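# Shut the toy oven door and leave everything upright

## Task

Swing the toy oven's door shut, release it, and make sure the oven ends up standing upright; any toy-food basket, any small tea box, the wire rack and the small red box must also remain standing.

## Robot and tools

Robot: two arms, left_arm and right_arm, each with six joints and a two-finger gripper. Joint order in every row and every per-joint list is waist, shoulder, elbow, wrist pitch, wrist yaw, wrist roll. Stated joint ranges (rad): waist -2.618 to 3.054, shoulder 0.000 to 3.142, elbow 0.000 to 3.142, wrist pitch -1.571 to 1.571, wrist yaw -1.571 to 1.571, wrist roll -2.094 to 2.094. Real ends may differ by up to 0.059 rad. Calibrated bases in the scene frame: left_arm at (+0.047, +0.286, +0.012) m, right_arm at (-0.006, -0.261, +0.016) m, both nearly unrotated.

Scene frame: origin at table-top height, halfway between the nominal bases; +x points out over the table, +z up, left_arm sits on the +y side. Arm names do not match image left/right. Gripper fingers point along the gripper's +z axis and close along its y axis; end_effector_position is the point between the pads, just behind the tips. Reported hand poses can be off by a few cm.

The row: every moving call uses rows of 14 numbers, each in [-1, 1], always covering both arms: left_arm's six joint values then its opening, then right_arm's six joint values and opening. Joint values are offsets, scaled so 1.0 equals 2.224 rad for waist, shoulder and elbow and 8.485 rad for the three wrist joints. They are measured from the arm's Joint targets as they stood when the action (or move) began, not from the previous row; repeating an offset in a new action moves further. A 0 keeps that joint at its current target. The opening is absolute, not an offset: +1 fully open (about 87 mm between pads), +0.5 about 69 mm, 0 about 43 mm, -0.5 about 18 mm, -1 closed. To keep a gripper unchanged, resend its present command (a 0 means half-open, not 'no change').

execute_actions(actions, cameras): actions is a list of actions; each action is a list of up to 15 rows, one per 1/30 s step, with the last row held if fewer are given. Any action asking a joint more than 0.059 rad beyond its range (from that action's starting targets) is rejected for both arms; a malformed action or a bad first action voids the whole call. An empty list returns state plus images. cameras: names from cam_head_left, cam_head_right, or ["all"], or [] for none.

move(target, speed, blend, opening_speed, blocking, cameras): target is one 14-number row or a list of up to 15 rows; all offsets count from the same starting Joint targets, not from the previous target. All joints move together, so grippers trace curves, and nothing avoids obstacles or the other arm. speed is rad/s for the joint with farthest to go, 0.01 to 12.57, default 0.5, one value or one per target. blend (rad) rounds corners in a list; 0 stops at each target. opening_speed (0.2 or more per second on the -1..+1 scale) eases the gripper change. blocking=false returns after about 0.5 s while the move runs on. The result adds a 'move:' line: done, off_target (resting more than 0.035 rad from target), moving, held or fault, plus limits=held if steps were withheld. Done does not prove contact or its absence.

wait(seconds 0 to 10, cameras): lets time pass with last commands held; returns early if a running move ends. stop(cameras): brakes the running move. zoom_image(camera, region): region [x0, y0, x1, y1] in pixels of the latest full image of cam_head_left or cam_head_right (504x504), at most 504 per side. finished_scene(scene): scene is the current scene's integer number; call it last and only once the door is shut, released and everything stands.

Result lines: end_effector_position (m) and end_effector_quat_wxyz in the scene frame; Joint positions (rad, gripper last as 0 closed to 1 open); Joint velocities (may read 'within noise'); Joint targets, the base for your next offsets; Joint torques (N m, positive toward larger angle, includes the arm's own weight, wraps at ±28 for joints 1-3); grip_measured on the command scale; Tool commands; motor temperatures. 'joint sent to its limit' means a joint was clipped at its end; 'joint command not followed' means the clearance check altered targets. Per step, targets stay within 0.339 rad (big joints) or 2.2 rad (wrist) of measured angles, and a target placing the gripper over 200 mm from where it is gets scaled back, so large motions need several actions.

Gripping: to hold, command about 0.04 below grip_measured at first contact; less margin grips softer. Pads push up to about 20 N.

Cautions: hit nothing hard, especially fixed or heavy items; push gently and slowly, since faster moves and targets far past contact press harder. Do not let objects fall or leave the table. Release the door only when it is not moving. Keep the arms from touching each other and never close one gripper on the other's fingers. Avoid straining an arm's camera cable. If an arm is blocked and keeps pressing, command its targets back past its measured positions. Holding loads or straining toward unreachable poses heats motors: 75 °C brings MOTOR HOT, 90 °C folds that arm and disables it, 100 °C makes it go limp. Camera calibrations are given per camera and may be slightly off.

Each tool is called after ">>>" as name(argument=value, ...), one argument or row to a line, values as JSON.

## Session

>>> execute_actions(
  actions=[],
)

Scene clock: 0.00 s.
left_arm: end_effector_position=(+0.4214, +0.3218, +0.0545) grip_measured=+0.990 end_effector_quat_wxyz=(+0.568, -0.101, +0.813, +0.078) | right_arm: end_effector_position=(+0.3756, -0.2298, +0.3745) grip_measured=+1.000 end_effector_quat_wxyz=(+0.703, -0.026, +0.710, +0.036)
Joint positions: left_arm=[-0.026 1.571 0.349 0.861 -0.259 -0.084 0.995] | right_arm=[0.012 1.048 1.048 -0.009 -0.014 0.014 1]
Joint velocities: within noise
Joint torques (N m): no reading
Motor temperatures (°C): left_arm=[25 27 29 28 27 29 29] | right_arm=[27 27 29 27 25 26 28]
Heat: left arm: 29 °C; right arm: 29 °C.
Joint targets: left_arm=[-0.026 1.565 0.356 0.863 -0.259 -0.083] | right_arm=[0.012 1.047 1.054 -0.017 -0.014 0.015]
Tool commands: left_gripper/opening=+1.0 right_gripper/opening=+1.0

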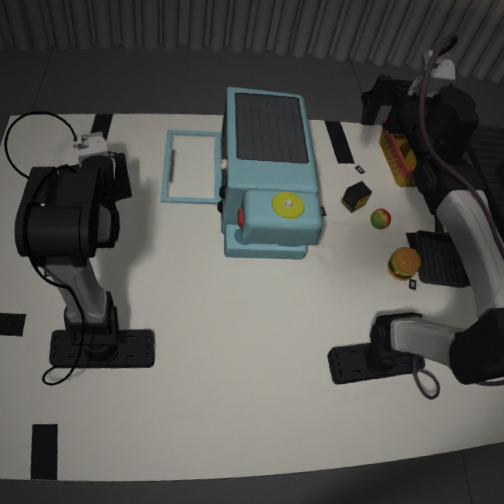

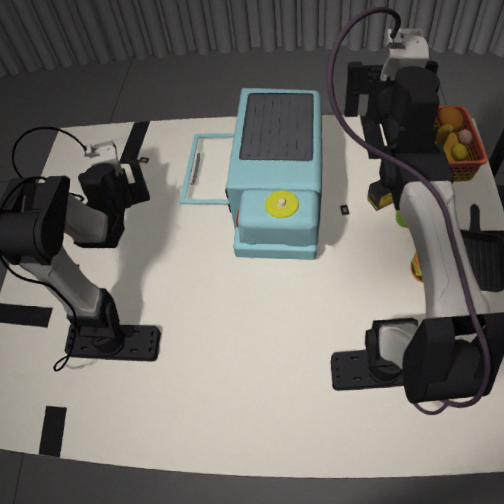

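>>> zoom_image(
  camera="cam_head_left",
  region=[130, 60, 350, 280],
)

>>> zoom_image(
  camera="cam_head_right",
  region=[130, 60, 350, 280],
)

Scaled by 2.291 from the camera's 504x504 image, which has a finer 720x720 frame.

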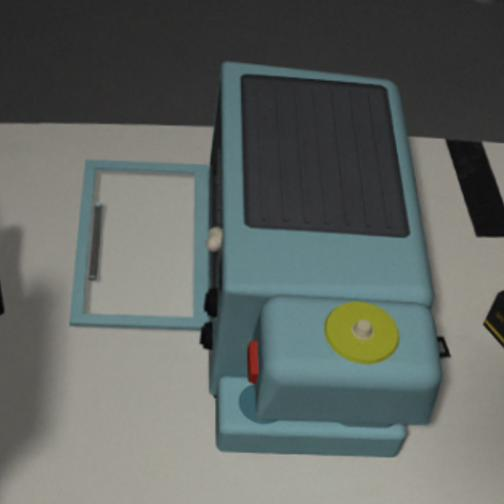

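Scaled by 2.291 from the camera's 504x504 image, which has a finer 720x720 frame.

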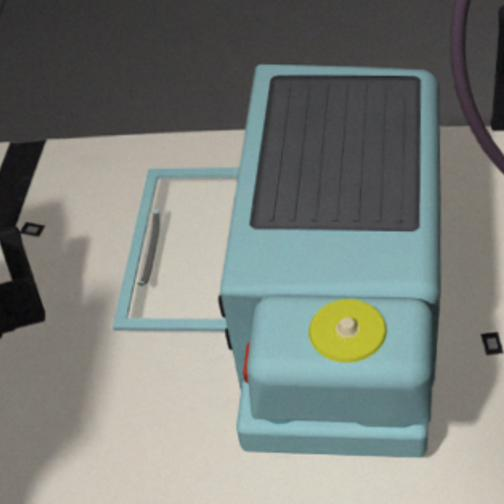

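>>> zoom_image(
  camera="cam_head_right",
  region=[0, 110, 200, 310],
)

>>> zoom_image(
  camera="cam_head_left",
  region=[0, 100, 200, 300],
)

>>> zoom_image(
  camera="cam_head_left",
  region=[300, 50, 504, 310],
)

>>> zoom_image(
  camera="cam_head_right",
  region=[320, 20, 504, 320],
)

Scaled by 2.520 from the camera's 504x504 image, which has a finer 720x720 frame.

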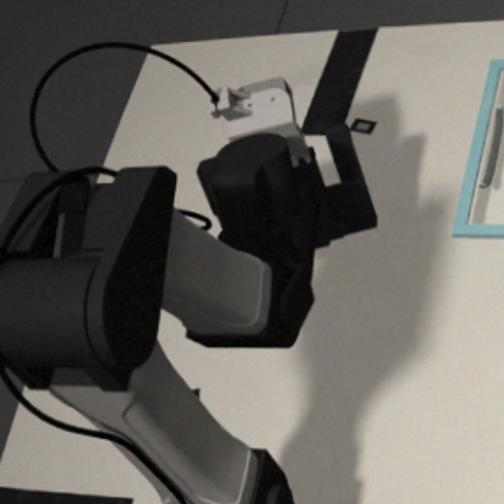

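Scaled by 2.520 from the camera's 504x504 image, which has a finer 720x720 frame.

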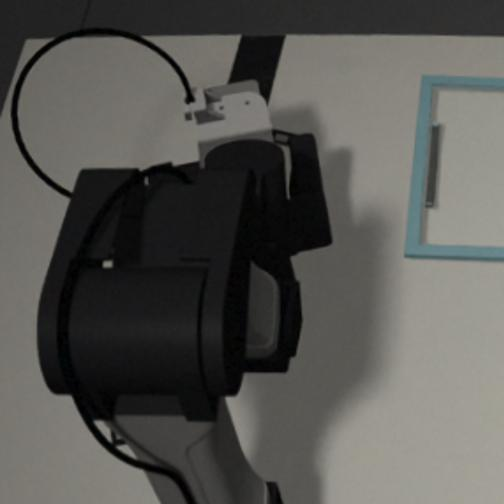

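Scaled by 1.938 from the camera's 504x504 image, which has a finer 720x720 frame.

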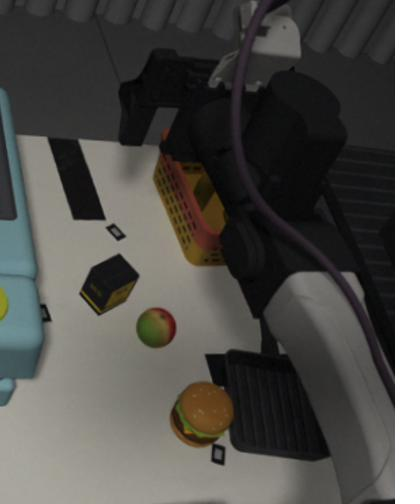

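Scaled by 1.680 from the camera's 504x504 image, which has a finer 720x720 frame.

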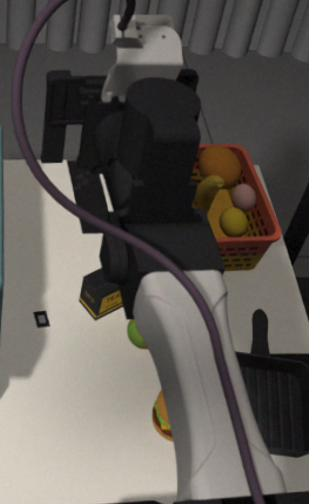

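>>> zoom_image(
  camera="cam_head_left",
  region=[150, 115, 250, 215],
)

>>> zoom_image(
  camera="cam_head_right",
  region=[165, 115, 265, 215],
)

Scaled by 5.040 from the camera's 504x504 image, which has a finer 720x720 frame.

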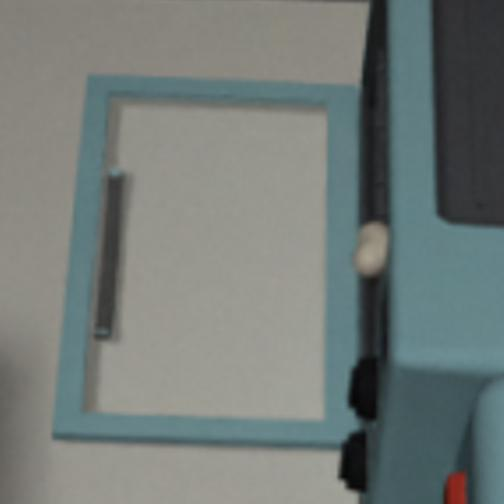

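Scaled by 5.040 from the camera's 504x504 image, which has a finer 720x720 frame.

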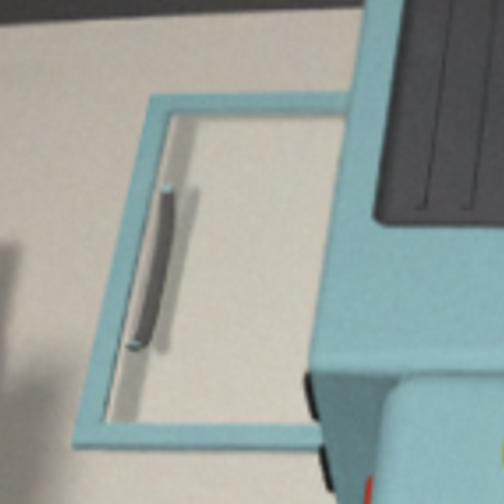

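>>> zoom_image(
  camera="cam_head_left",
  region=[205, 120, 255, 220],
)

>>> zoom_image(
  camera="cam_head_left",
  region=[210, 150, 240, 180],
)

>>> zoom_image(
  camera="cam_head_right",
  region=[215, 150, 275, 270],
)

>>> zoom_image(
  camera="cam_head_left",
  region=[205, 170, 285, 270],
)

Scaled by 5.040 from the camera's 504x504 image, which has a finer 720x720 frame.

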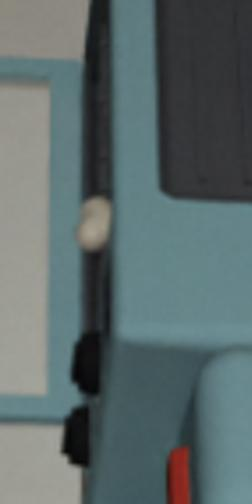

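Scaled by 16.800 from the camera's 504x504 image, which has a finer 720x720 frame.

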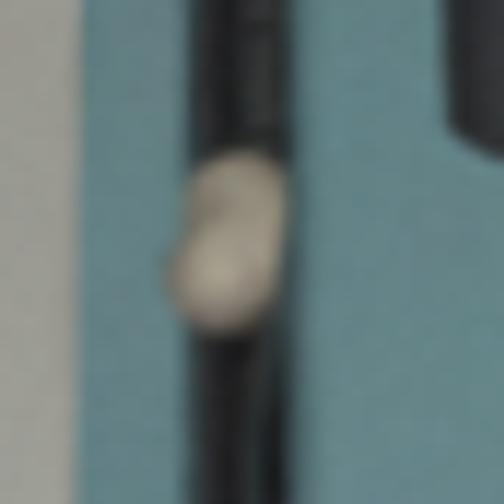

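Scaled by 4.200 from the camera's 504x504 image, which has a finer 720x720 frame.

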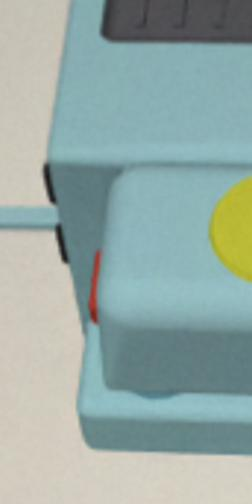

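Scaled by 5.040 from the camera's 504x504 image, which has a finer 720x720 frame.

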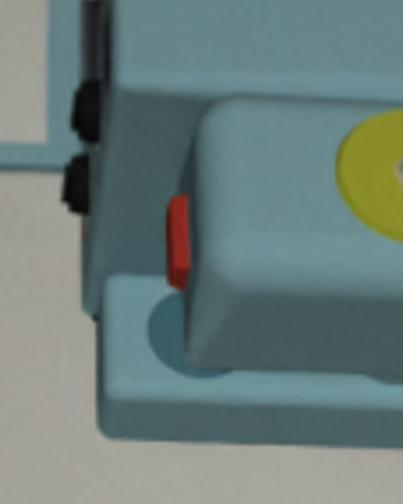

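>>> move(
  target=[0.1565, -0.1871, 0.1960, -0.1559, 0.1427, 0, -0.95, 0, 0, 0, 0, 0, 0, 1.0],
  speed=0.6,
  opening_speed=1.5,
  cameras=["all"],
)

Scene clock: 26.10 s.
left_arm: end_effector_position=(+0.3275, +0.2293, +0.1693) grip_measured=-0.950 end_effector_quat_wxyz=(+0.363, -0.014, +0.849, -0.384) | right_arm: end_effector_position=(+0.3756, -0.2298, +0.3745) grip_measured=+1.000 end_effector_quat_wxyz=(+0.703, -0.026, +0.710, +0.036)
Joint positions: left_arm=[0.318 1.162 0.761 -0.45 0.944 -0.084 0.025] | right_arm=[0.012 1.048 1.048 -0.009 -0.014 0.014 1]
Joint torques (N m): left_arm=[0.66 -4.52 9.73 1.2 0.56 0.06] | right_arm=[-0.01 -3.17 8.01 2.1 0.01 0.01]
Motor temperatures (°C): left_arm=[25 28 31 33 27 29 29] | right_arm=[27 28 33 33 25 26 28]
Heat: left arm: 33 °C; right arm: 33 °C.
Joint targets: left_arm=[0.323 1.149 0.792 -0.460 0.952 -0.083] | right_arm=[0.012 1.047 1.054 -0.017 -0.014 0.015]
move: done

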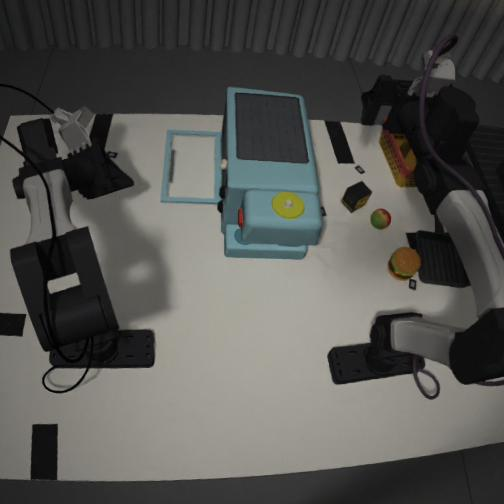

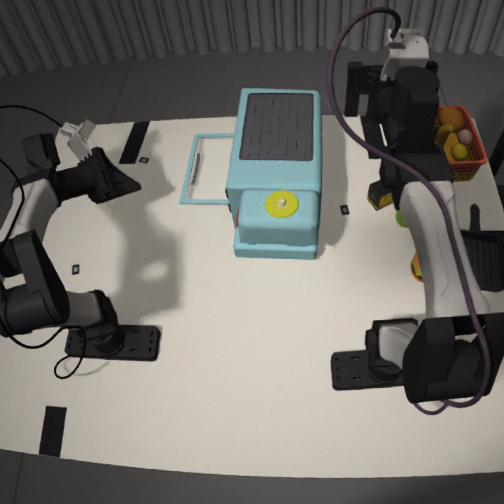

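>>> zoom_image(
  camera="cam_head_left",
  region=[0, 90, 160, 250],
)

>>> zoom_image(
  camera="cam_head_right",
  region=[0, 90, 160, 250],
)

Scaled by 3.150 from the camera's 504x504 image, which has a finer 720x720 frame.

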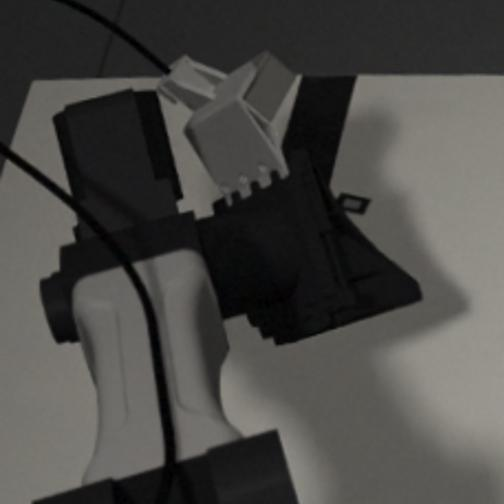

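Scaled by 3.150 from the camera's 504x504 image, which has a finer 720x720 frame.

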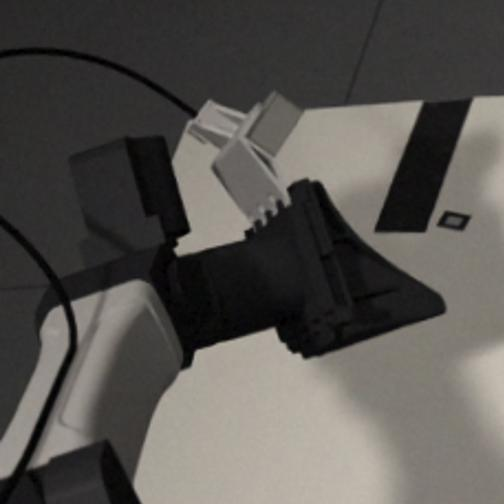

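>>> move(
  target=[-0.0355, 0.1183, -0.1938, 0.0988, -0.0031, 0.0766, -0.95, 0, 0, 0, 0, 0, 0, 1.0],
  speed=0.6,
  cameras=["all"],
)

Scene clock: 37.83 s.
left_arm: end_effector_position=(+0.3544, +0.2350, +0.0566) grip_measured=-0.950 end_effector_quat_wxyz=(+0.517, +0.311, +0.767, -0.220) | right_arm: end_effector_position=(+0.3756, -0.2298, +0.3745) grip_measured=+1.000 end_effector_quat_wxyz=(+0.703, -0.026, +0.710, +0.036)
Joint positions: left_arm=[0.249 1.405 0.371 0.362 0.935 0.552 0.025] | right_arm=[0.012 1.048 1.048 -0.009 -0.014 0.014 1]
Joint torques (N m): left_arm=[-0.24 -3.28 4.81 1.64 0.3 0.14] | right_arm=[-0.09 -3.38 7.9 2.17 0.01 0.03]
Heat: left arm: 34 °C; right arm: 34 °C.
Joint targets: left_arm=[0.244 1.413 0.361 0.378 0.926 0.567] | right_arm=[0.012 1.047 1.054 -0.017 -0.014 0.015]
move: done

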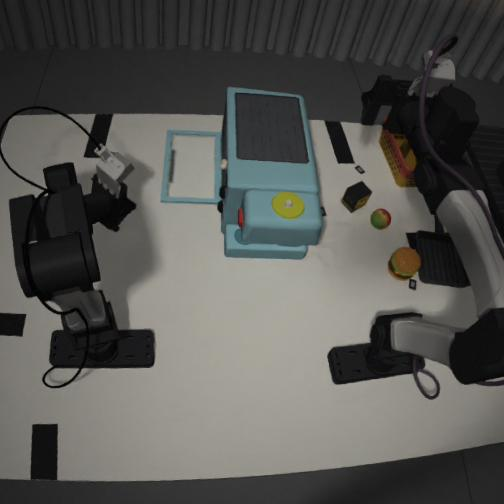

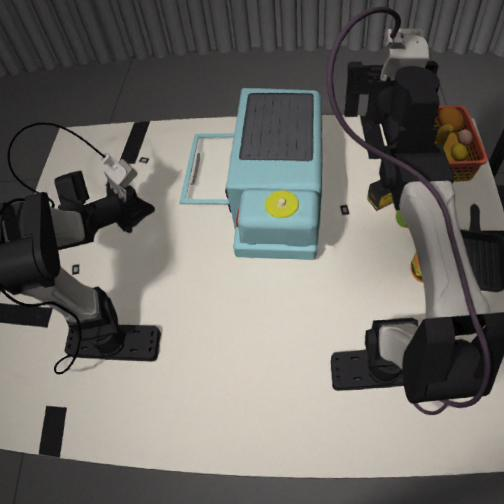

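>>> zoom_image(
  camera="cam_head_left",
  region=[40, 120, 180, 260],
)

>>> zoom_image(
  camera="cam_head_right",
  region=[60, 120, 200, 260],
)

Scaled by 3.600 from the camera's 504x504 image, which has a finer 720x720 frame.

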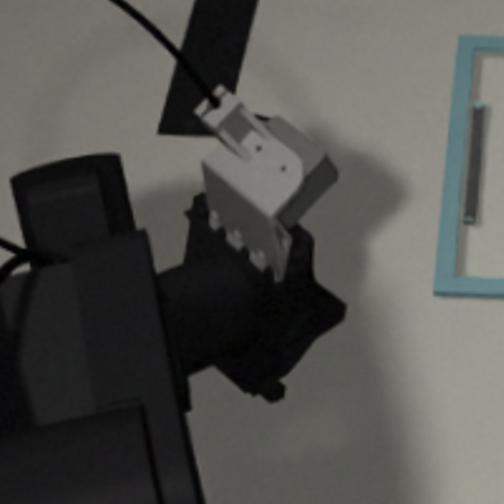

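Scaled by 3.600 from the camera's 504x504 image, which has a finer 720x720 frame.

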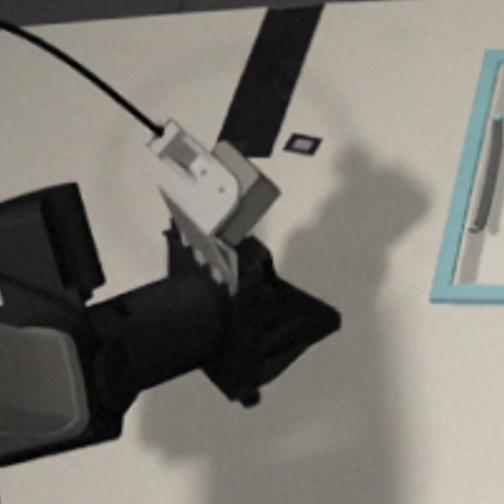

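>>> zoom_image(
  camera="cam_head_left",
  region=[154, 180, 194, 220],
)

>>> zoom_image(
  camera="cam_head_right",
  region=[172, 180, 212, 220],
)

Scaled by 12.600 from the camera's 504x504 image, which has a finer 720x720 frame.

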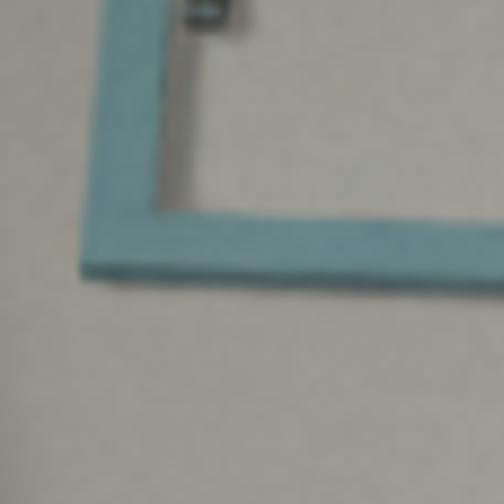

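Scaled by 12.600 from the camera's 504x504 image, which has a finer 720x720 frame.

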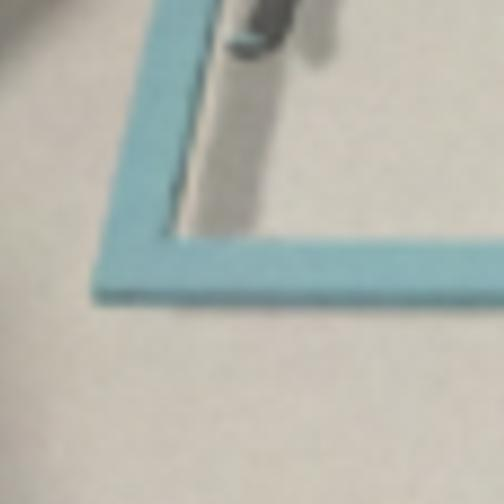

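>>> move(
  target=[-0.04843, 0.07046, -0.0612, 0.05516, -0.00678, -0.02039, -0.95, 0, 0, 0, 0, 0, 0, 1.0],
  speed=0.4,
  cameras=["all"],
)

>>> zoom_image(
  camera="cam_head_left",
  region=[70, 130, 190, 250],
)

>>> zoom_image(
  camera="cam_head_right",
  region=[90, 130, 210, 250],
)

Scene clock: 48.63 s.
left_arm: end_effector_position=(+0.3536, +0.2067, +0.0384) grip_measured=-0.950 end_effector_quat_wxyz=(+0.546, +0.314, +0.744, -0.223) | right_arm: end_effector_position=(+0.3756, -0.2298, +0.3745) grip_measured=+1.000 end_effector_quat_wxyz=(+0.703, -0.026, +0.710, +0.036)
Joint positions: left_arm=[0.141 1.56 0.235 0.83 0.878 0.405 0.025] | right_arm=[0.012 1.048 1.048 -0.009 -0.014 0.014 1]
Joint torques (N m): left_arm=[-0.18 -3.34 3.69 1.77 0.21 -0.11] | right_arm=[0.03 -3.22 8.01 2.14 0.04 0.01]
Heat: left arm: 33 °C; right arm: 35 °C.
Joint targets: left_arm=[0.136 1.569 0.224 0.846 0.868 0.394] | right_arm=[0.012 1.047 1.054 -0.017 -0.014 0.015]
move: done

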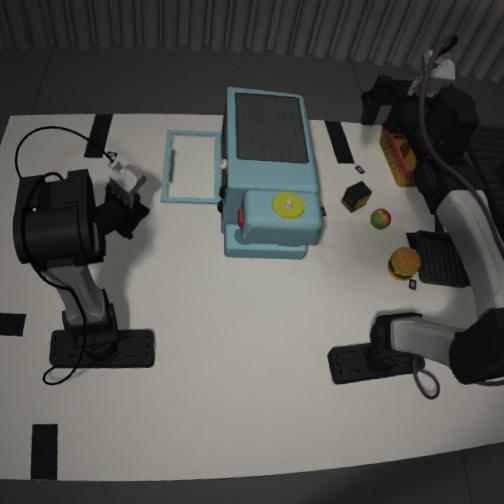

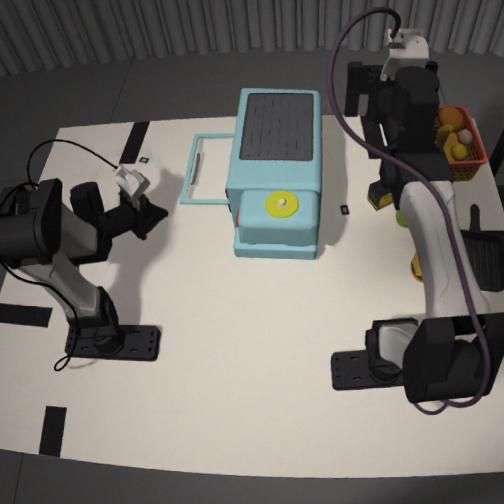

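Scaled by 4.200 from the camera's 504x504 image, which has a finer 720x720 frame.

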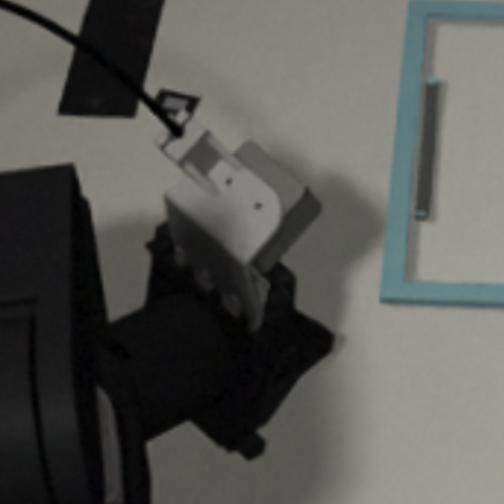

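Scaled by 4.200 from the camera's 504x504 image, which has a finer 720x720 frame.

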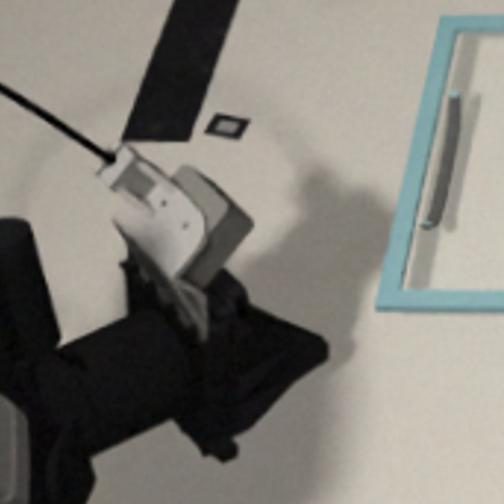

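>>> move(
  target=[0.0, 0.07432, -0.00863, 0.02177, 0.0, 0.0, -0.95, 0, 0, 0, 0, 0, 0, 1.0],
  speed=0.12,
  cameras=["all"],
)

>>> zoom_image(
  camera="cam_head_left",
  region=[120, 170, 200, 250],
)

>>> zoom_image(
  camera="cam_head_right",
  region=[130, 170, 210, 250],
)

Scene clock: 52.37 s.
left_arm: end_effector_position=(+0.3540, +0.2068, +0.0175) grip_measured=-0.950 end_effector_quat_wxyz=(+0.546, +0.314, +0.744, -0.223) | right_arm: end_effector_position=(+0.3756, -0.2298, +0.3745) grip_measured=+1.000 end_effector_quat_wxyz=(+0.703, -0.026, +0.710, +0.036)
Joint positions: left_arm=[0.141 1.725 0.215 1.015 0.877 0.405 0.025] | right_arm=[0.012 1.048 1.048 -0.009 -0.014 0.014 1]
Joint torques (N m): left_arm=[-0.21 -3.79 2.8 1.78 0.22 -0.11] | right_arm=[-0.17 -3.08 8.24 2.16 0.04 0]
Heat: left arm: 33 °C; right arm: 35 °C.
Joint targets: left_arm=[0.136 1.735 0.205 1.031 0.869 0.394] | right_arm=[0.012 1.047 1.054 -0.017 -0.014 0.015]
move: done

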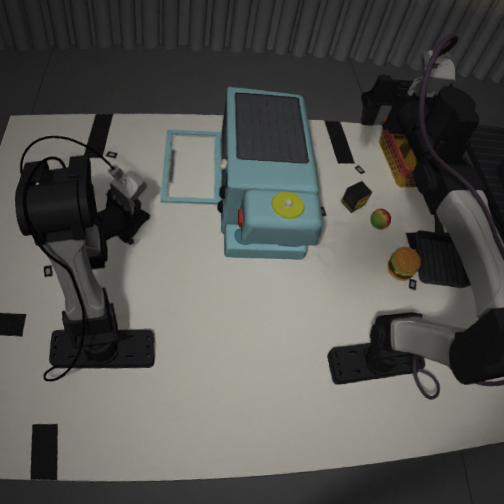

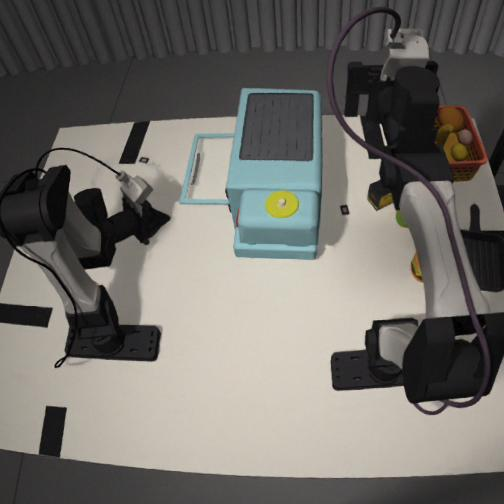

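Scaled by 6.300 from the camera's 504x504 image, which has a finer 720x720 frame.

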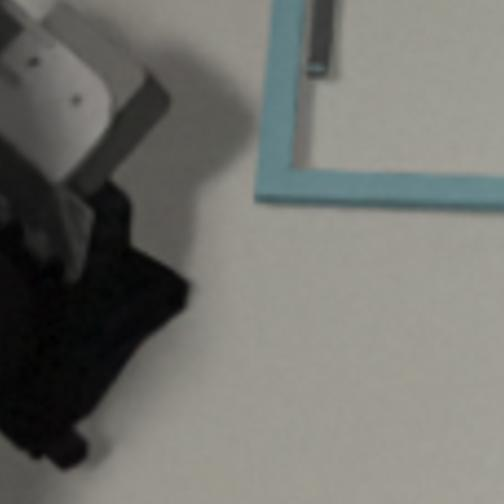

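Scaled by 6.300 from the camera's 504x504 image, which has a finer 720x720 frame.

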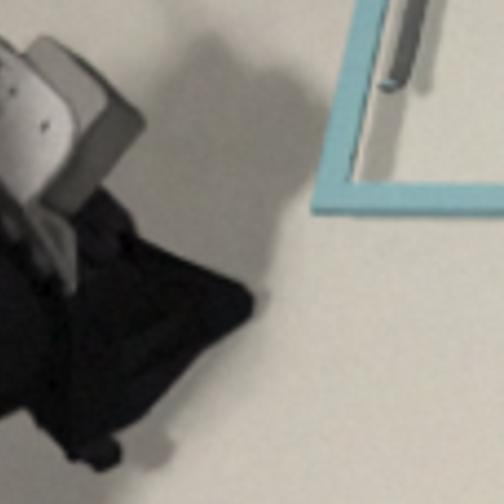

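>>> move(
  target=[
    [-0.0577, 0.03512, 0.03633, 0.00693, -0.01361, -0.00992, -0.95, 0, 0, 0, 0, 0, 0, 1.0],
    [-0.1041, 0.06529, 0.08089, 0.00739, -0.02472, -0.01644, -0.95, 0, 0, 0, 0, 0, 0, 1.0],
  ],
  speed=0.2,
  blend=0.05,
  cameras=["all"],
)

>>> zoom_image(
  camera="cam_head_left",
  region=[120, 130, 240, 250],
)

>>> zoom_image(
  camera="cam_head_right",
  region=[130, 130, 250, 250],
)

Scene clock: 54.87 s.
left_arm: end_effector_position=(+0.3918, +0.1608, +0.0121) grip_measured=-0.949 end_effector_quat_wxyz=(+0.538, +0.310, +0.750, -0.227) | right_arm: end_effector_position=(+0.3756, -0.2298, +0.3745) grip_measured=+1.000 end_effector_quat_wxyz=(+0.703, -0.026, +0.710, +0.036)
Joint positions: left_arm=[-0.077 1.862 0.353 1.088 0.679 0.266 0.025] | right_arm=[0.012 1.048 1.048 -0.009 -0.014 0.014 1]
Joint torques (N m): left_arm=[-1.39 -4.33 6.63 1.79 0.01 -0.11] | right_arm=[-0.05 -3.28 7.95 2.13 0.04 0.06]
Heat: left arm: 33 °C; right arm: 36 °C.
Joint targets: left_arm=[-0.096 1.880 0.385 1.093 0.659 0.254] | right_arm=[0.012 1.047 1.054 -0.017 -0.014 0.015]
move: done

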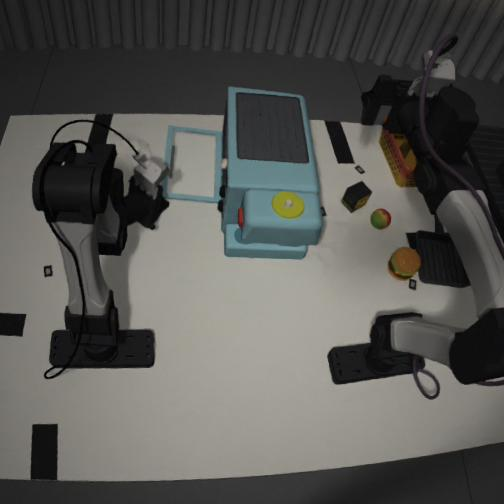

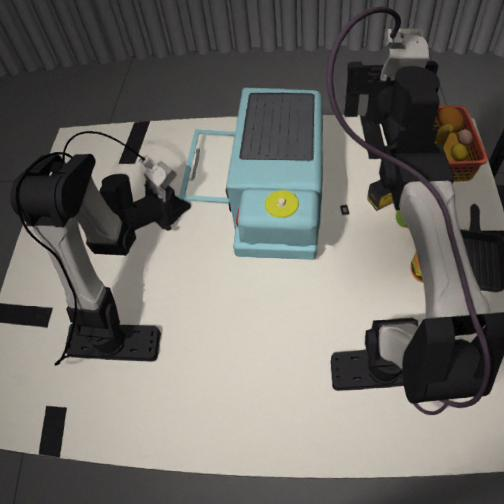

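Scaled by 4.200 from the camera's 504x504 image, which has a finer 720x720 frame.

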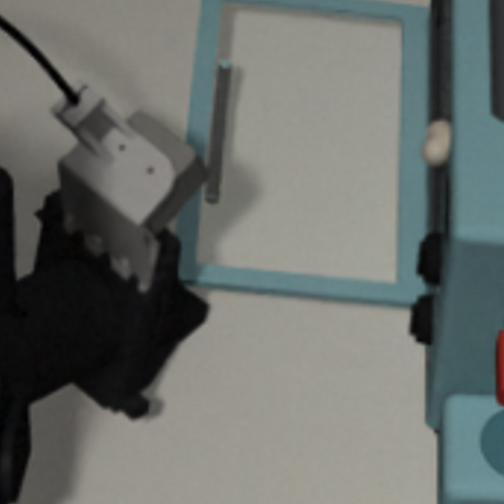

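Scaled by 4.200 from the camera's 504x504 image, which has a finer 720x720 frame.

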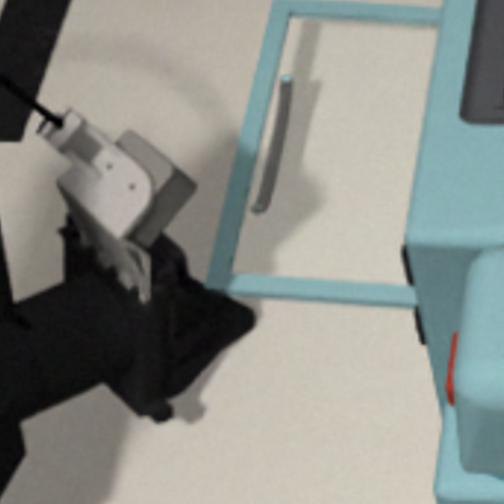

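>>> zoom_image(
  camera="cam_head_left",
  region=[130, 155, 190, 215],
)

>>> zoom_image(
  camera="cam_head_right",
  region=[140, 155, 210, 225],
)

Scaled by 8.400 from the camera's 504x504 image, which has a finer 720x720 frame.

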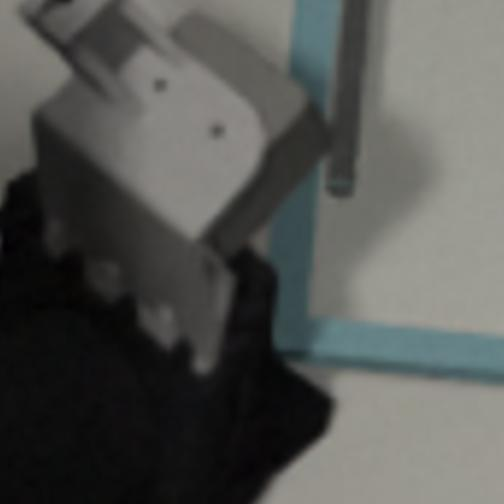

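Scaled by 7.200 from the camera's 504x504 image, which has a finer 720x720 frame.

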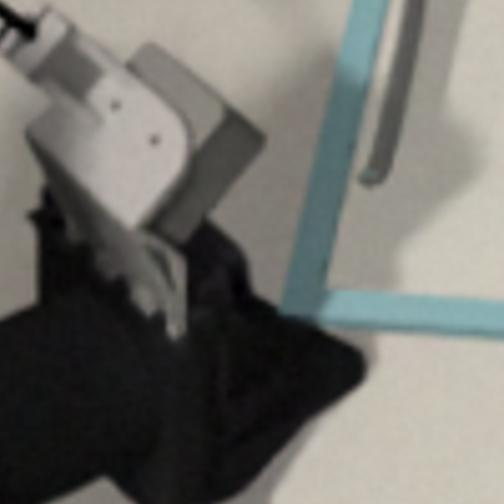

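>>> move(
  target=[
    [0.00674, -0.09928, 0.00468, -0.02779, 0.00163, 0.0009, -0.95, 0, 0, 0, 0, 0, 0, 1.0],
    [-0.01124, -0.16956, 0.03314, -0.05226, -0.00272, -0.00143, -0.95, 0, 0, 0, 0, 0, 0, 1.0],
  ],
  speed=0.3,
  blend=0.05,
  cameras=["all"],
)

>>> zoom_image(
  camera="cam_head_left",
  region=[110, 90, 250, 230],
)

>>> zoom_image(
  camera="cam_head_right",
  region=[120, 90, 260, 230],
)

Scene clock: 66.33 s.
left_arm: end_effector_position=(+0.3875, +0.1518, +0.0657) grip_measured=-0.950 end_effector_quat_wxyz=(+0.521, +0.309, +0.761, -0.232) | right_arm: end_effector_position=(+0.3756, -0.2298, +0.3745) grip_measured=+1.000 end_effector_quat_wxyz=(+0.703, -0.026, +0.710, +0.036)
Joint positions: left_arm=[-0.115 1.525 0.426 0.646 0.648 0.253 0.025] | right_arm=[0.012 1.048 1.048 -0.009 -0.014 0.014 1]
Joint torques (N m): left_arm=[-0.21 -7.04 8.54 1.79 0.1 -0.11] | right_arm=[-0.1 -3.07 8.17 2.14 -0.05 -0.02]
Heat: left arm: 34 °C; right arm: 36 °C.
Joint targets: left_arm=[-0.121 1.503 0.459 0.650 0.636 0.242] | right_arm=[0.012 1.047 1.054 -0.017 -0.014 0.015]
move: done

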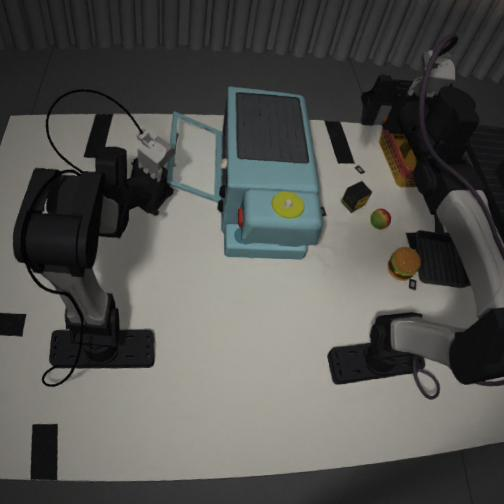

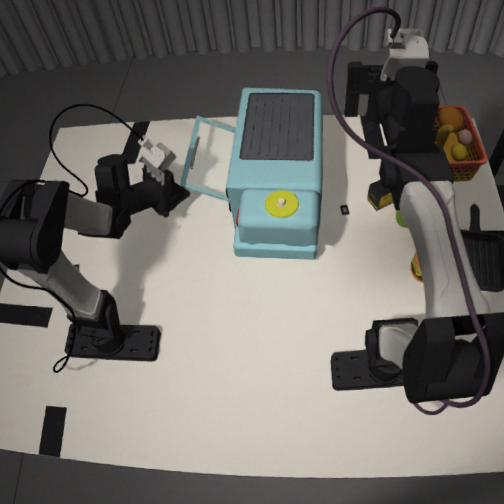

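Scaled by 3.600 from the camera's 504x504 image, which has a finer 720x720 frame.

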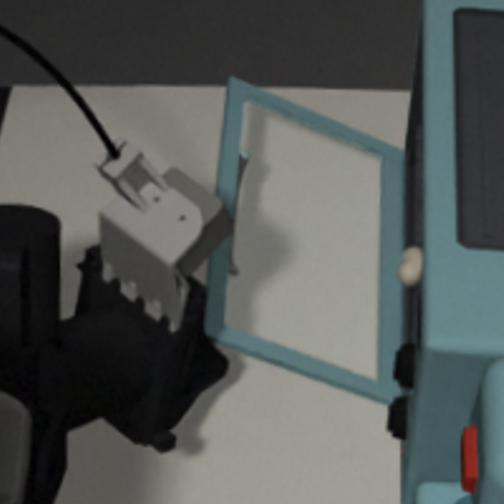

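Scaled by 3.600 from the camera's 504x504 image, which has a finer 720x720 frame.

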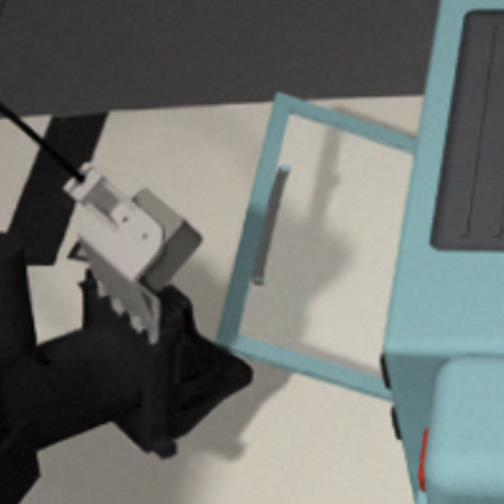

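>>> zoom_image(
  camera="cam_head_left",
  region=[130, 145, 190, 205],
)

>>> zoom_image(
  camera="cam_head_right",
  region=[140, 145, 200, 205],
)

Scaled by 8.400 from the camera's 504x504 image, which has a finer 720x720 frame.

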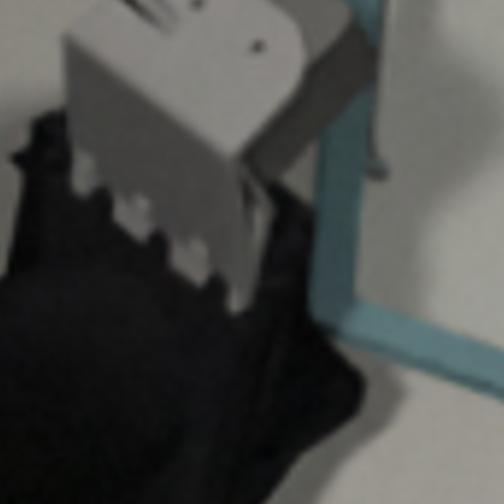

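Scaled by 8.400 from the camera's 504x504 image, which has a finer 720x720 frame.

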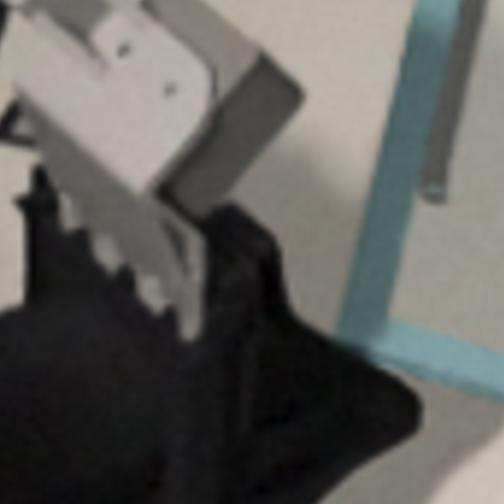

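>>> move(
  target=[
    [-0.0290, -0.04946, 0.04802, -0.01787, -0.0077, -0.00444, -0.95, 0, 0, 0, 0, 0, 0, 1.0],
    [-0.07158, -0.06637, 0.08521, -0.02964, -0.0181, -0.00912, -0.95, 0, 0, 0, 0, 0, 0, 1.0],
  ],
  speed=0.25,
  blend=0.05,
  cameras=["all"],
)

>>> zoom_image(
  camera="cam_head_left",
  region=[110, 70, 250, 210],
)

>>> zoom_image(
  camera="cam_head_right",
  region=[120, 70, 260, 210],
)

Scene clock: 72.00 s.
left_arm: end_effector_position=(+0.4050, +0.1102, +0.1414) grip_measured=-0.950 end_effector_quat_wxyz=(+0.546, +0.309, +0.746, -0.223) | right_arm: end_effector_position=(+0.3756, -0.2298, +0.3745) grip_measured=+1.000 end_effector_quat_wxyz=(+0.703, -0.026, +0.710, +0.036)
Joint positions: left_arm=[-0.275 1.375 0.618 0.406 0.489 0.177 0.025] | right_arm=[0.012 1.048 1.048 -0.009 -0.014 0.014 1]
Joint torques (N m): left_arm=[-0.23 -6.72 9.59 1.75 0.1 -0.11] | right_arm=[-0.23 -3.23 7.79 2.18 -0.02 0.05]
Heat: left arm: 34 °C; right arm: 37 °C.
Joint targets: left_arm=[-0.280 1.355 0.648 0.398 0.482 0.165] | right_arm=[0.012 1.047 1.054 -0.017 -0.014 0.015]
move: done; blend cut to 0.0499 rad at target 1

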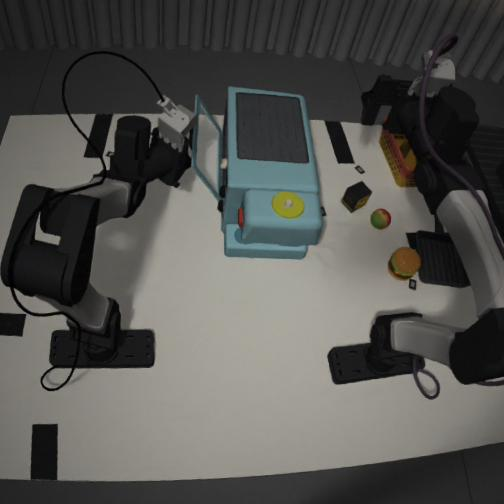

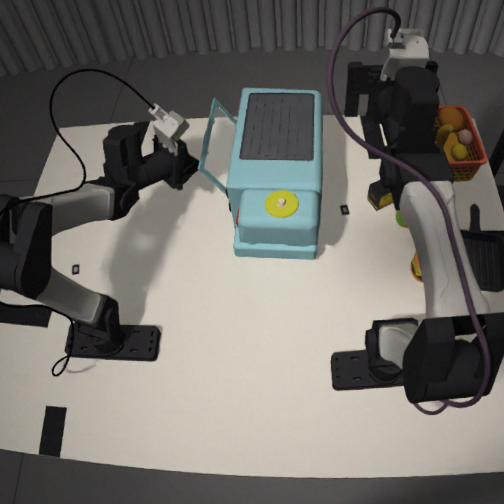

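Scaled by 3.600 from the camera's 504x504 image, which has a finer 720x720 frame.

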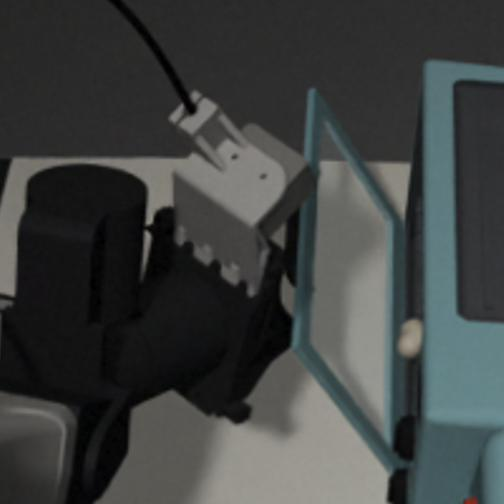

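Scaled by 3.600 from the camera's 504x504 image, which has a finer 720x720 frame.

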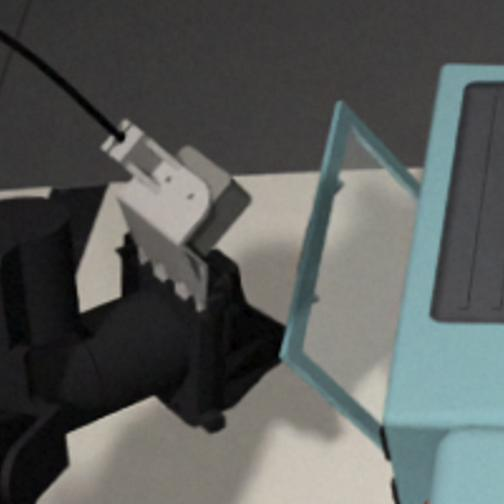

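>>> move(
  target=[-0.0478, 0.02442, 0.02671, -0.00271, -0.0117, -0.00478, -0.95, 0, 0, 0, 0, 0, 0, 1.0],
  speed=0.2,
  cameras=["all"],
)

>>> zoom_image(
  camera="cam_head_left",
  region=[130, 70, 250, 210],
)

>>> zoom_image(
  camera="cam_head_right",
  region=[140, 70, 260, 210],
)

Scene clock: 76.70 s.
left_arm: end_effector_position=(+0.4053, +0.0803, +0.1497) grip_measured=-0.950 end_effector_quat_wxyz=(+0.543, +0.310, +0.747, -0.224) | right_arm: end_effector_position=(+0.3756, -0.2298, +0.3745) grip_measured=+1.000 end_effector_quat_wxyz=(+0.703, -0.026, +0.710, +0.036)
Joint positions: left_arm=[-0.381 1.399 0.674 0.383 0.392 0.136 0.025] | right_arm=[0.012 1.048 1.048 -0.009 -0.014 0.014 1]
Joint torques (N m): left_arm=[-0.25 -4.22 9.91 1.77 0.04 -0.14] | right_arm=[-0.05 -3.18 8.06 2.11 -0.04 0.04]
Heat: left arm: 34 °C; right arm: 37 °C.
Joint targets: left_arm=[-0.386 1.409 0.708 0.376 0.383 0.124] | right_arm=[0.012 1.047 1.054 -0.017 -0.014 0.015]
move: done

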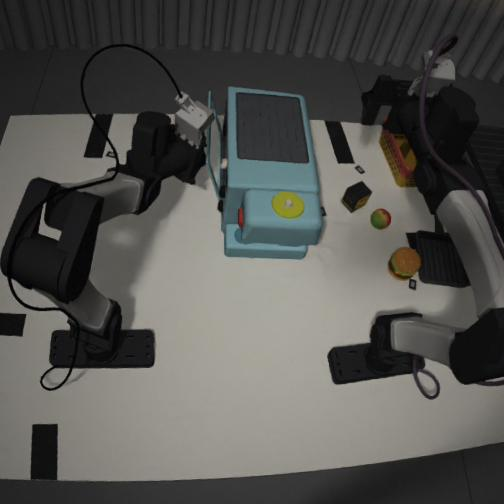

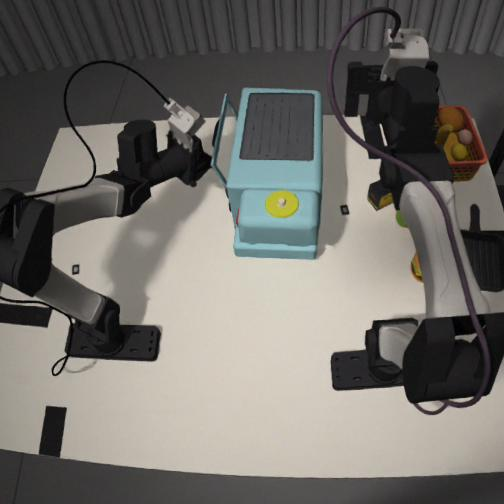

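Scaled by 3.600 from the camera's 504x504 image, which has a finer 720x720 frame.

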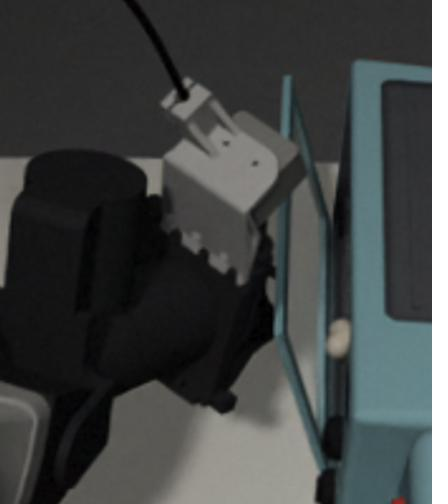

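Scaled by 3.600 from the camera's 504x504 image, which has a finer 720x720 frame.

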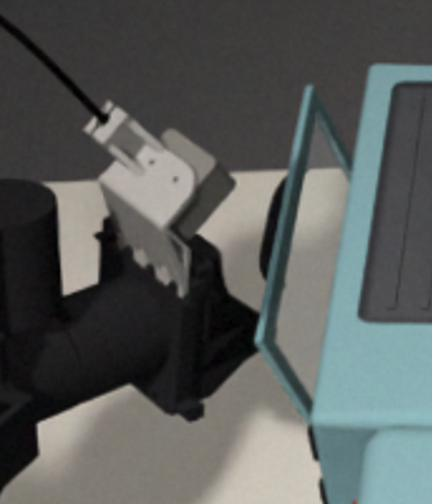

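>>> move(
  target=[-0.0363, 0.0223, 0.017, 0.00322, -0.009, -0.00336, -0.95, 0, 0, 0, 0, 0, 0, 1.0],
  speed=0.15,
  cameras=["all"],
)

>>> zoom_image(
  camera="cam_head_left",
  region=[130, 70, 250, 210],
)

>>> zoom_image(
  camera="cam_head_right",
  region=[140, 70, 260, 210],
)

Scene clock: 78.17 s.
left_arm: end_effector_position=(+0.4057, +0.0565, +0.1463) grip_measured=-0.950 end_effector_quat_wxyz=(+0.537, +0.309, +0.752, -0.224) | right_arm: end_effector_position=(+0.3756, -0.2298, +0.3745) grip_measured=+1.000 end_effector_quat_wxyz=(+0.703, -0.026, +0.710, +0.036)
Joint positions: left_arm=[-0.461 1.448 0.713 0.388 0.316 0.108 0.025] | right_arm=[0.012 1.048 1.048 -0.009 -0.014 0.014 1]
Joint torques (N m): left_arm=[-0.31 -4.52 9.88 2.03 0.02 -0.11] | right_arm=[-0.1 -3.19 8.03 2.15 -0.03 0.02]
Heat: left arm: 34 °C; right arm: 37 °C.
Joint targets: left_arm=[-0.467 1.459 0.746 0.403 0.306 0.095] | right_arm=[0.012 1.047 1.054 -0.017 -0.014 0.015]
move: done

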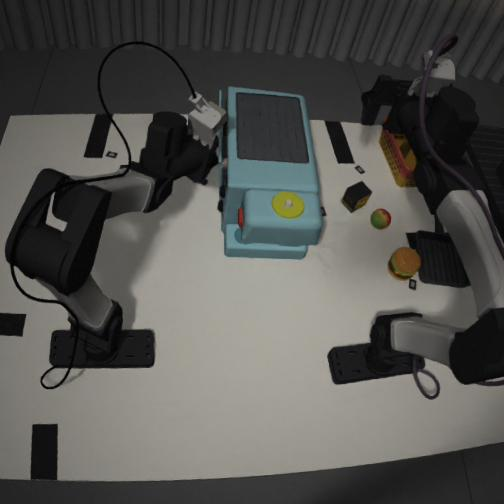

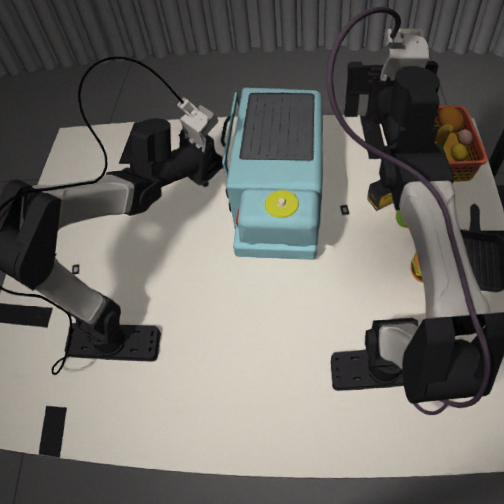

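Scaled by 3.600 from the camera's 504x504 image, which has a finer 720x720 frame.

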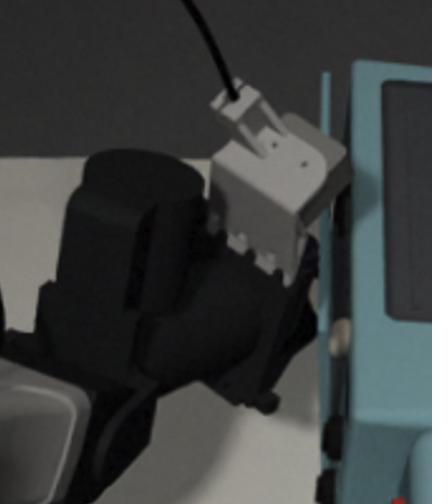

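Scaled by 3.600 from the camera's 504x504 image, which has a finer 720x720 frame.

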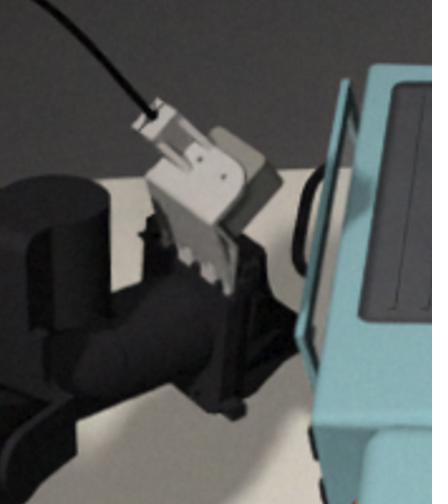

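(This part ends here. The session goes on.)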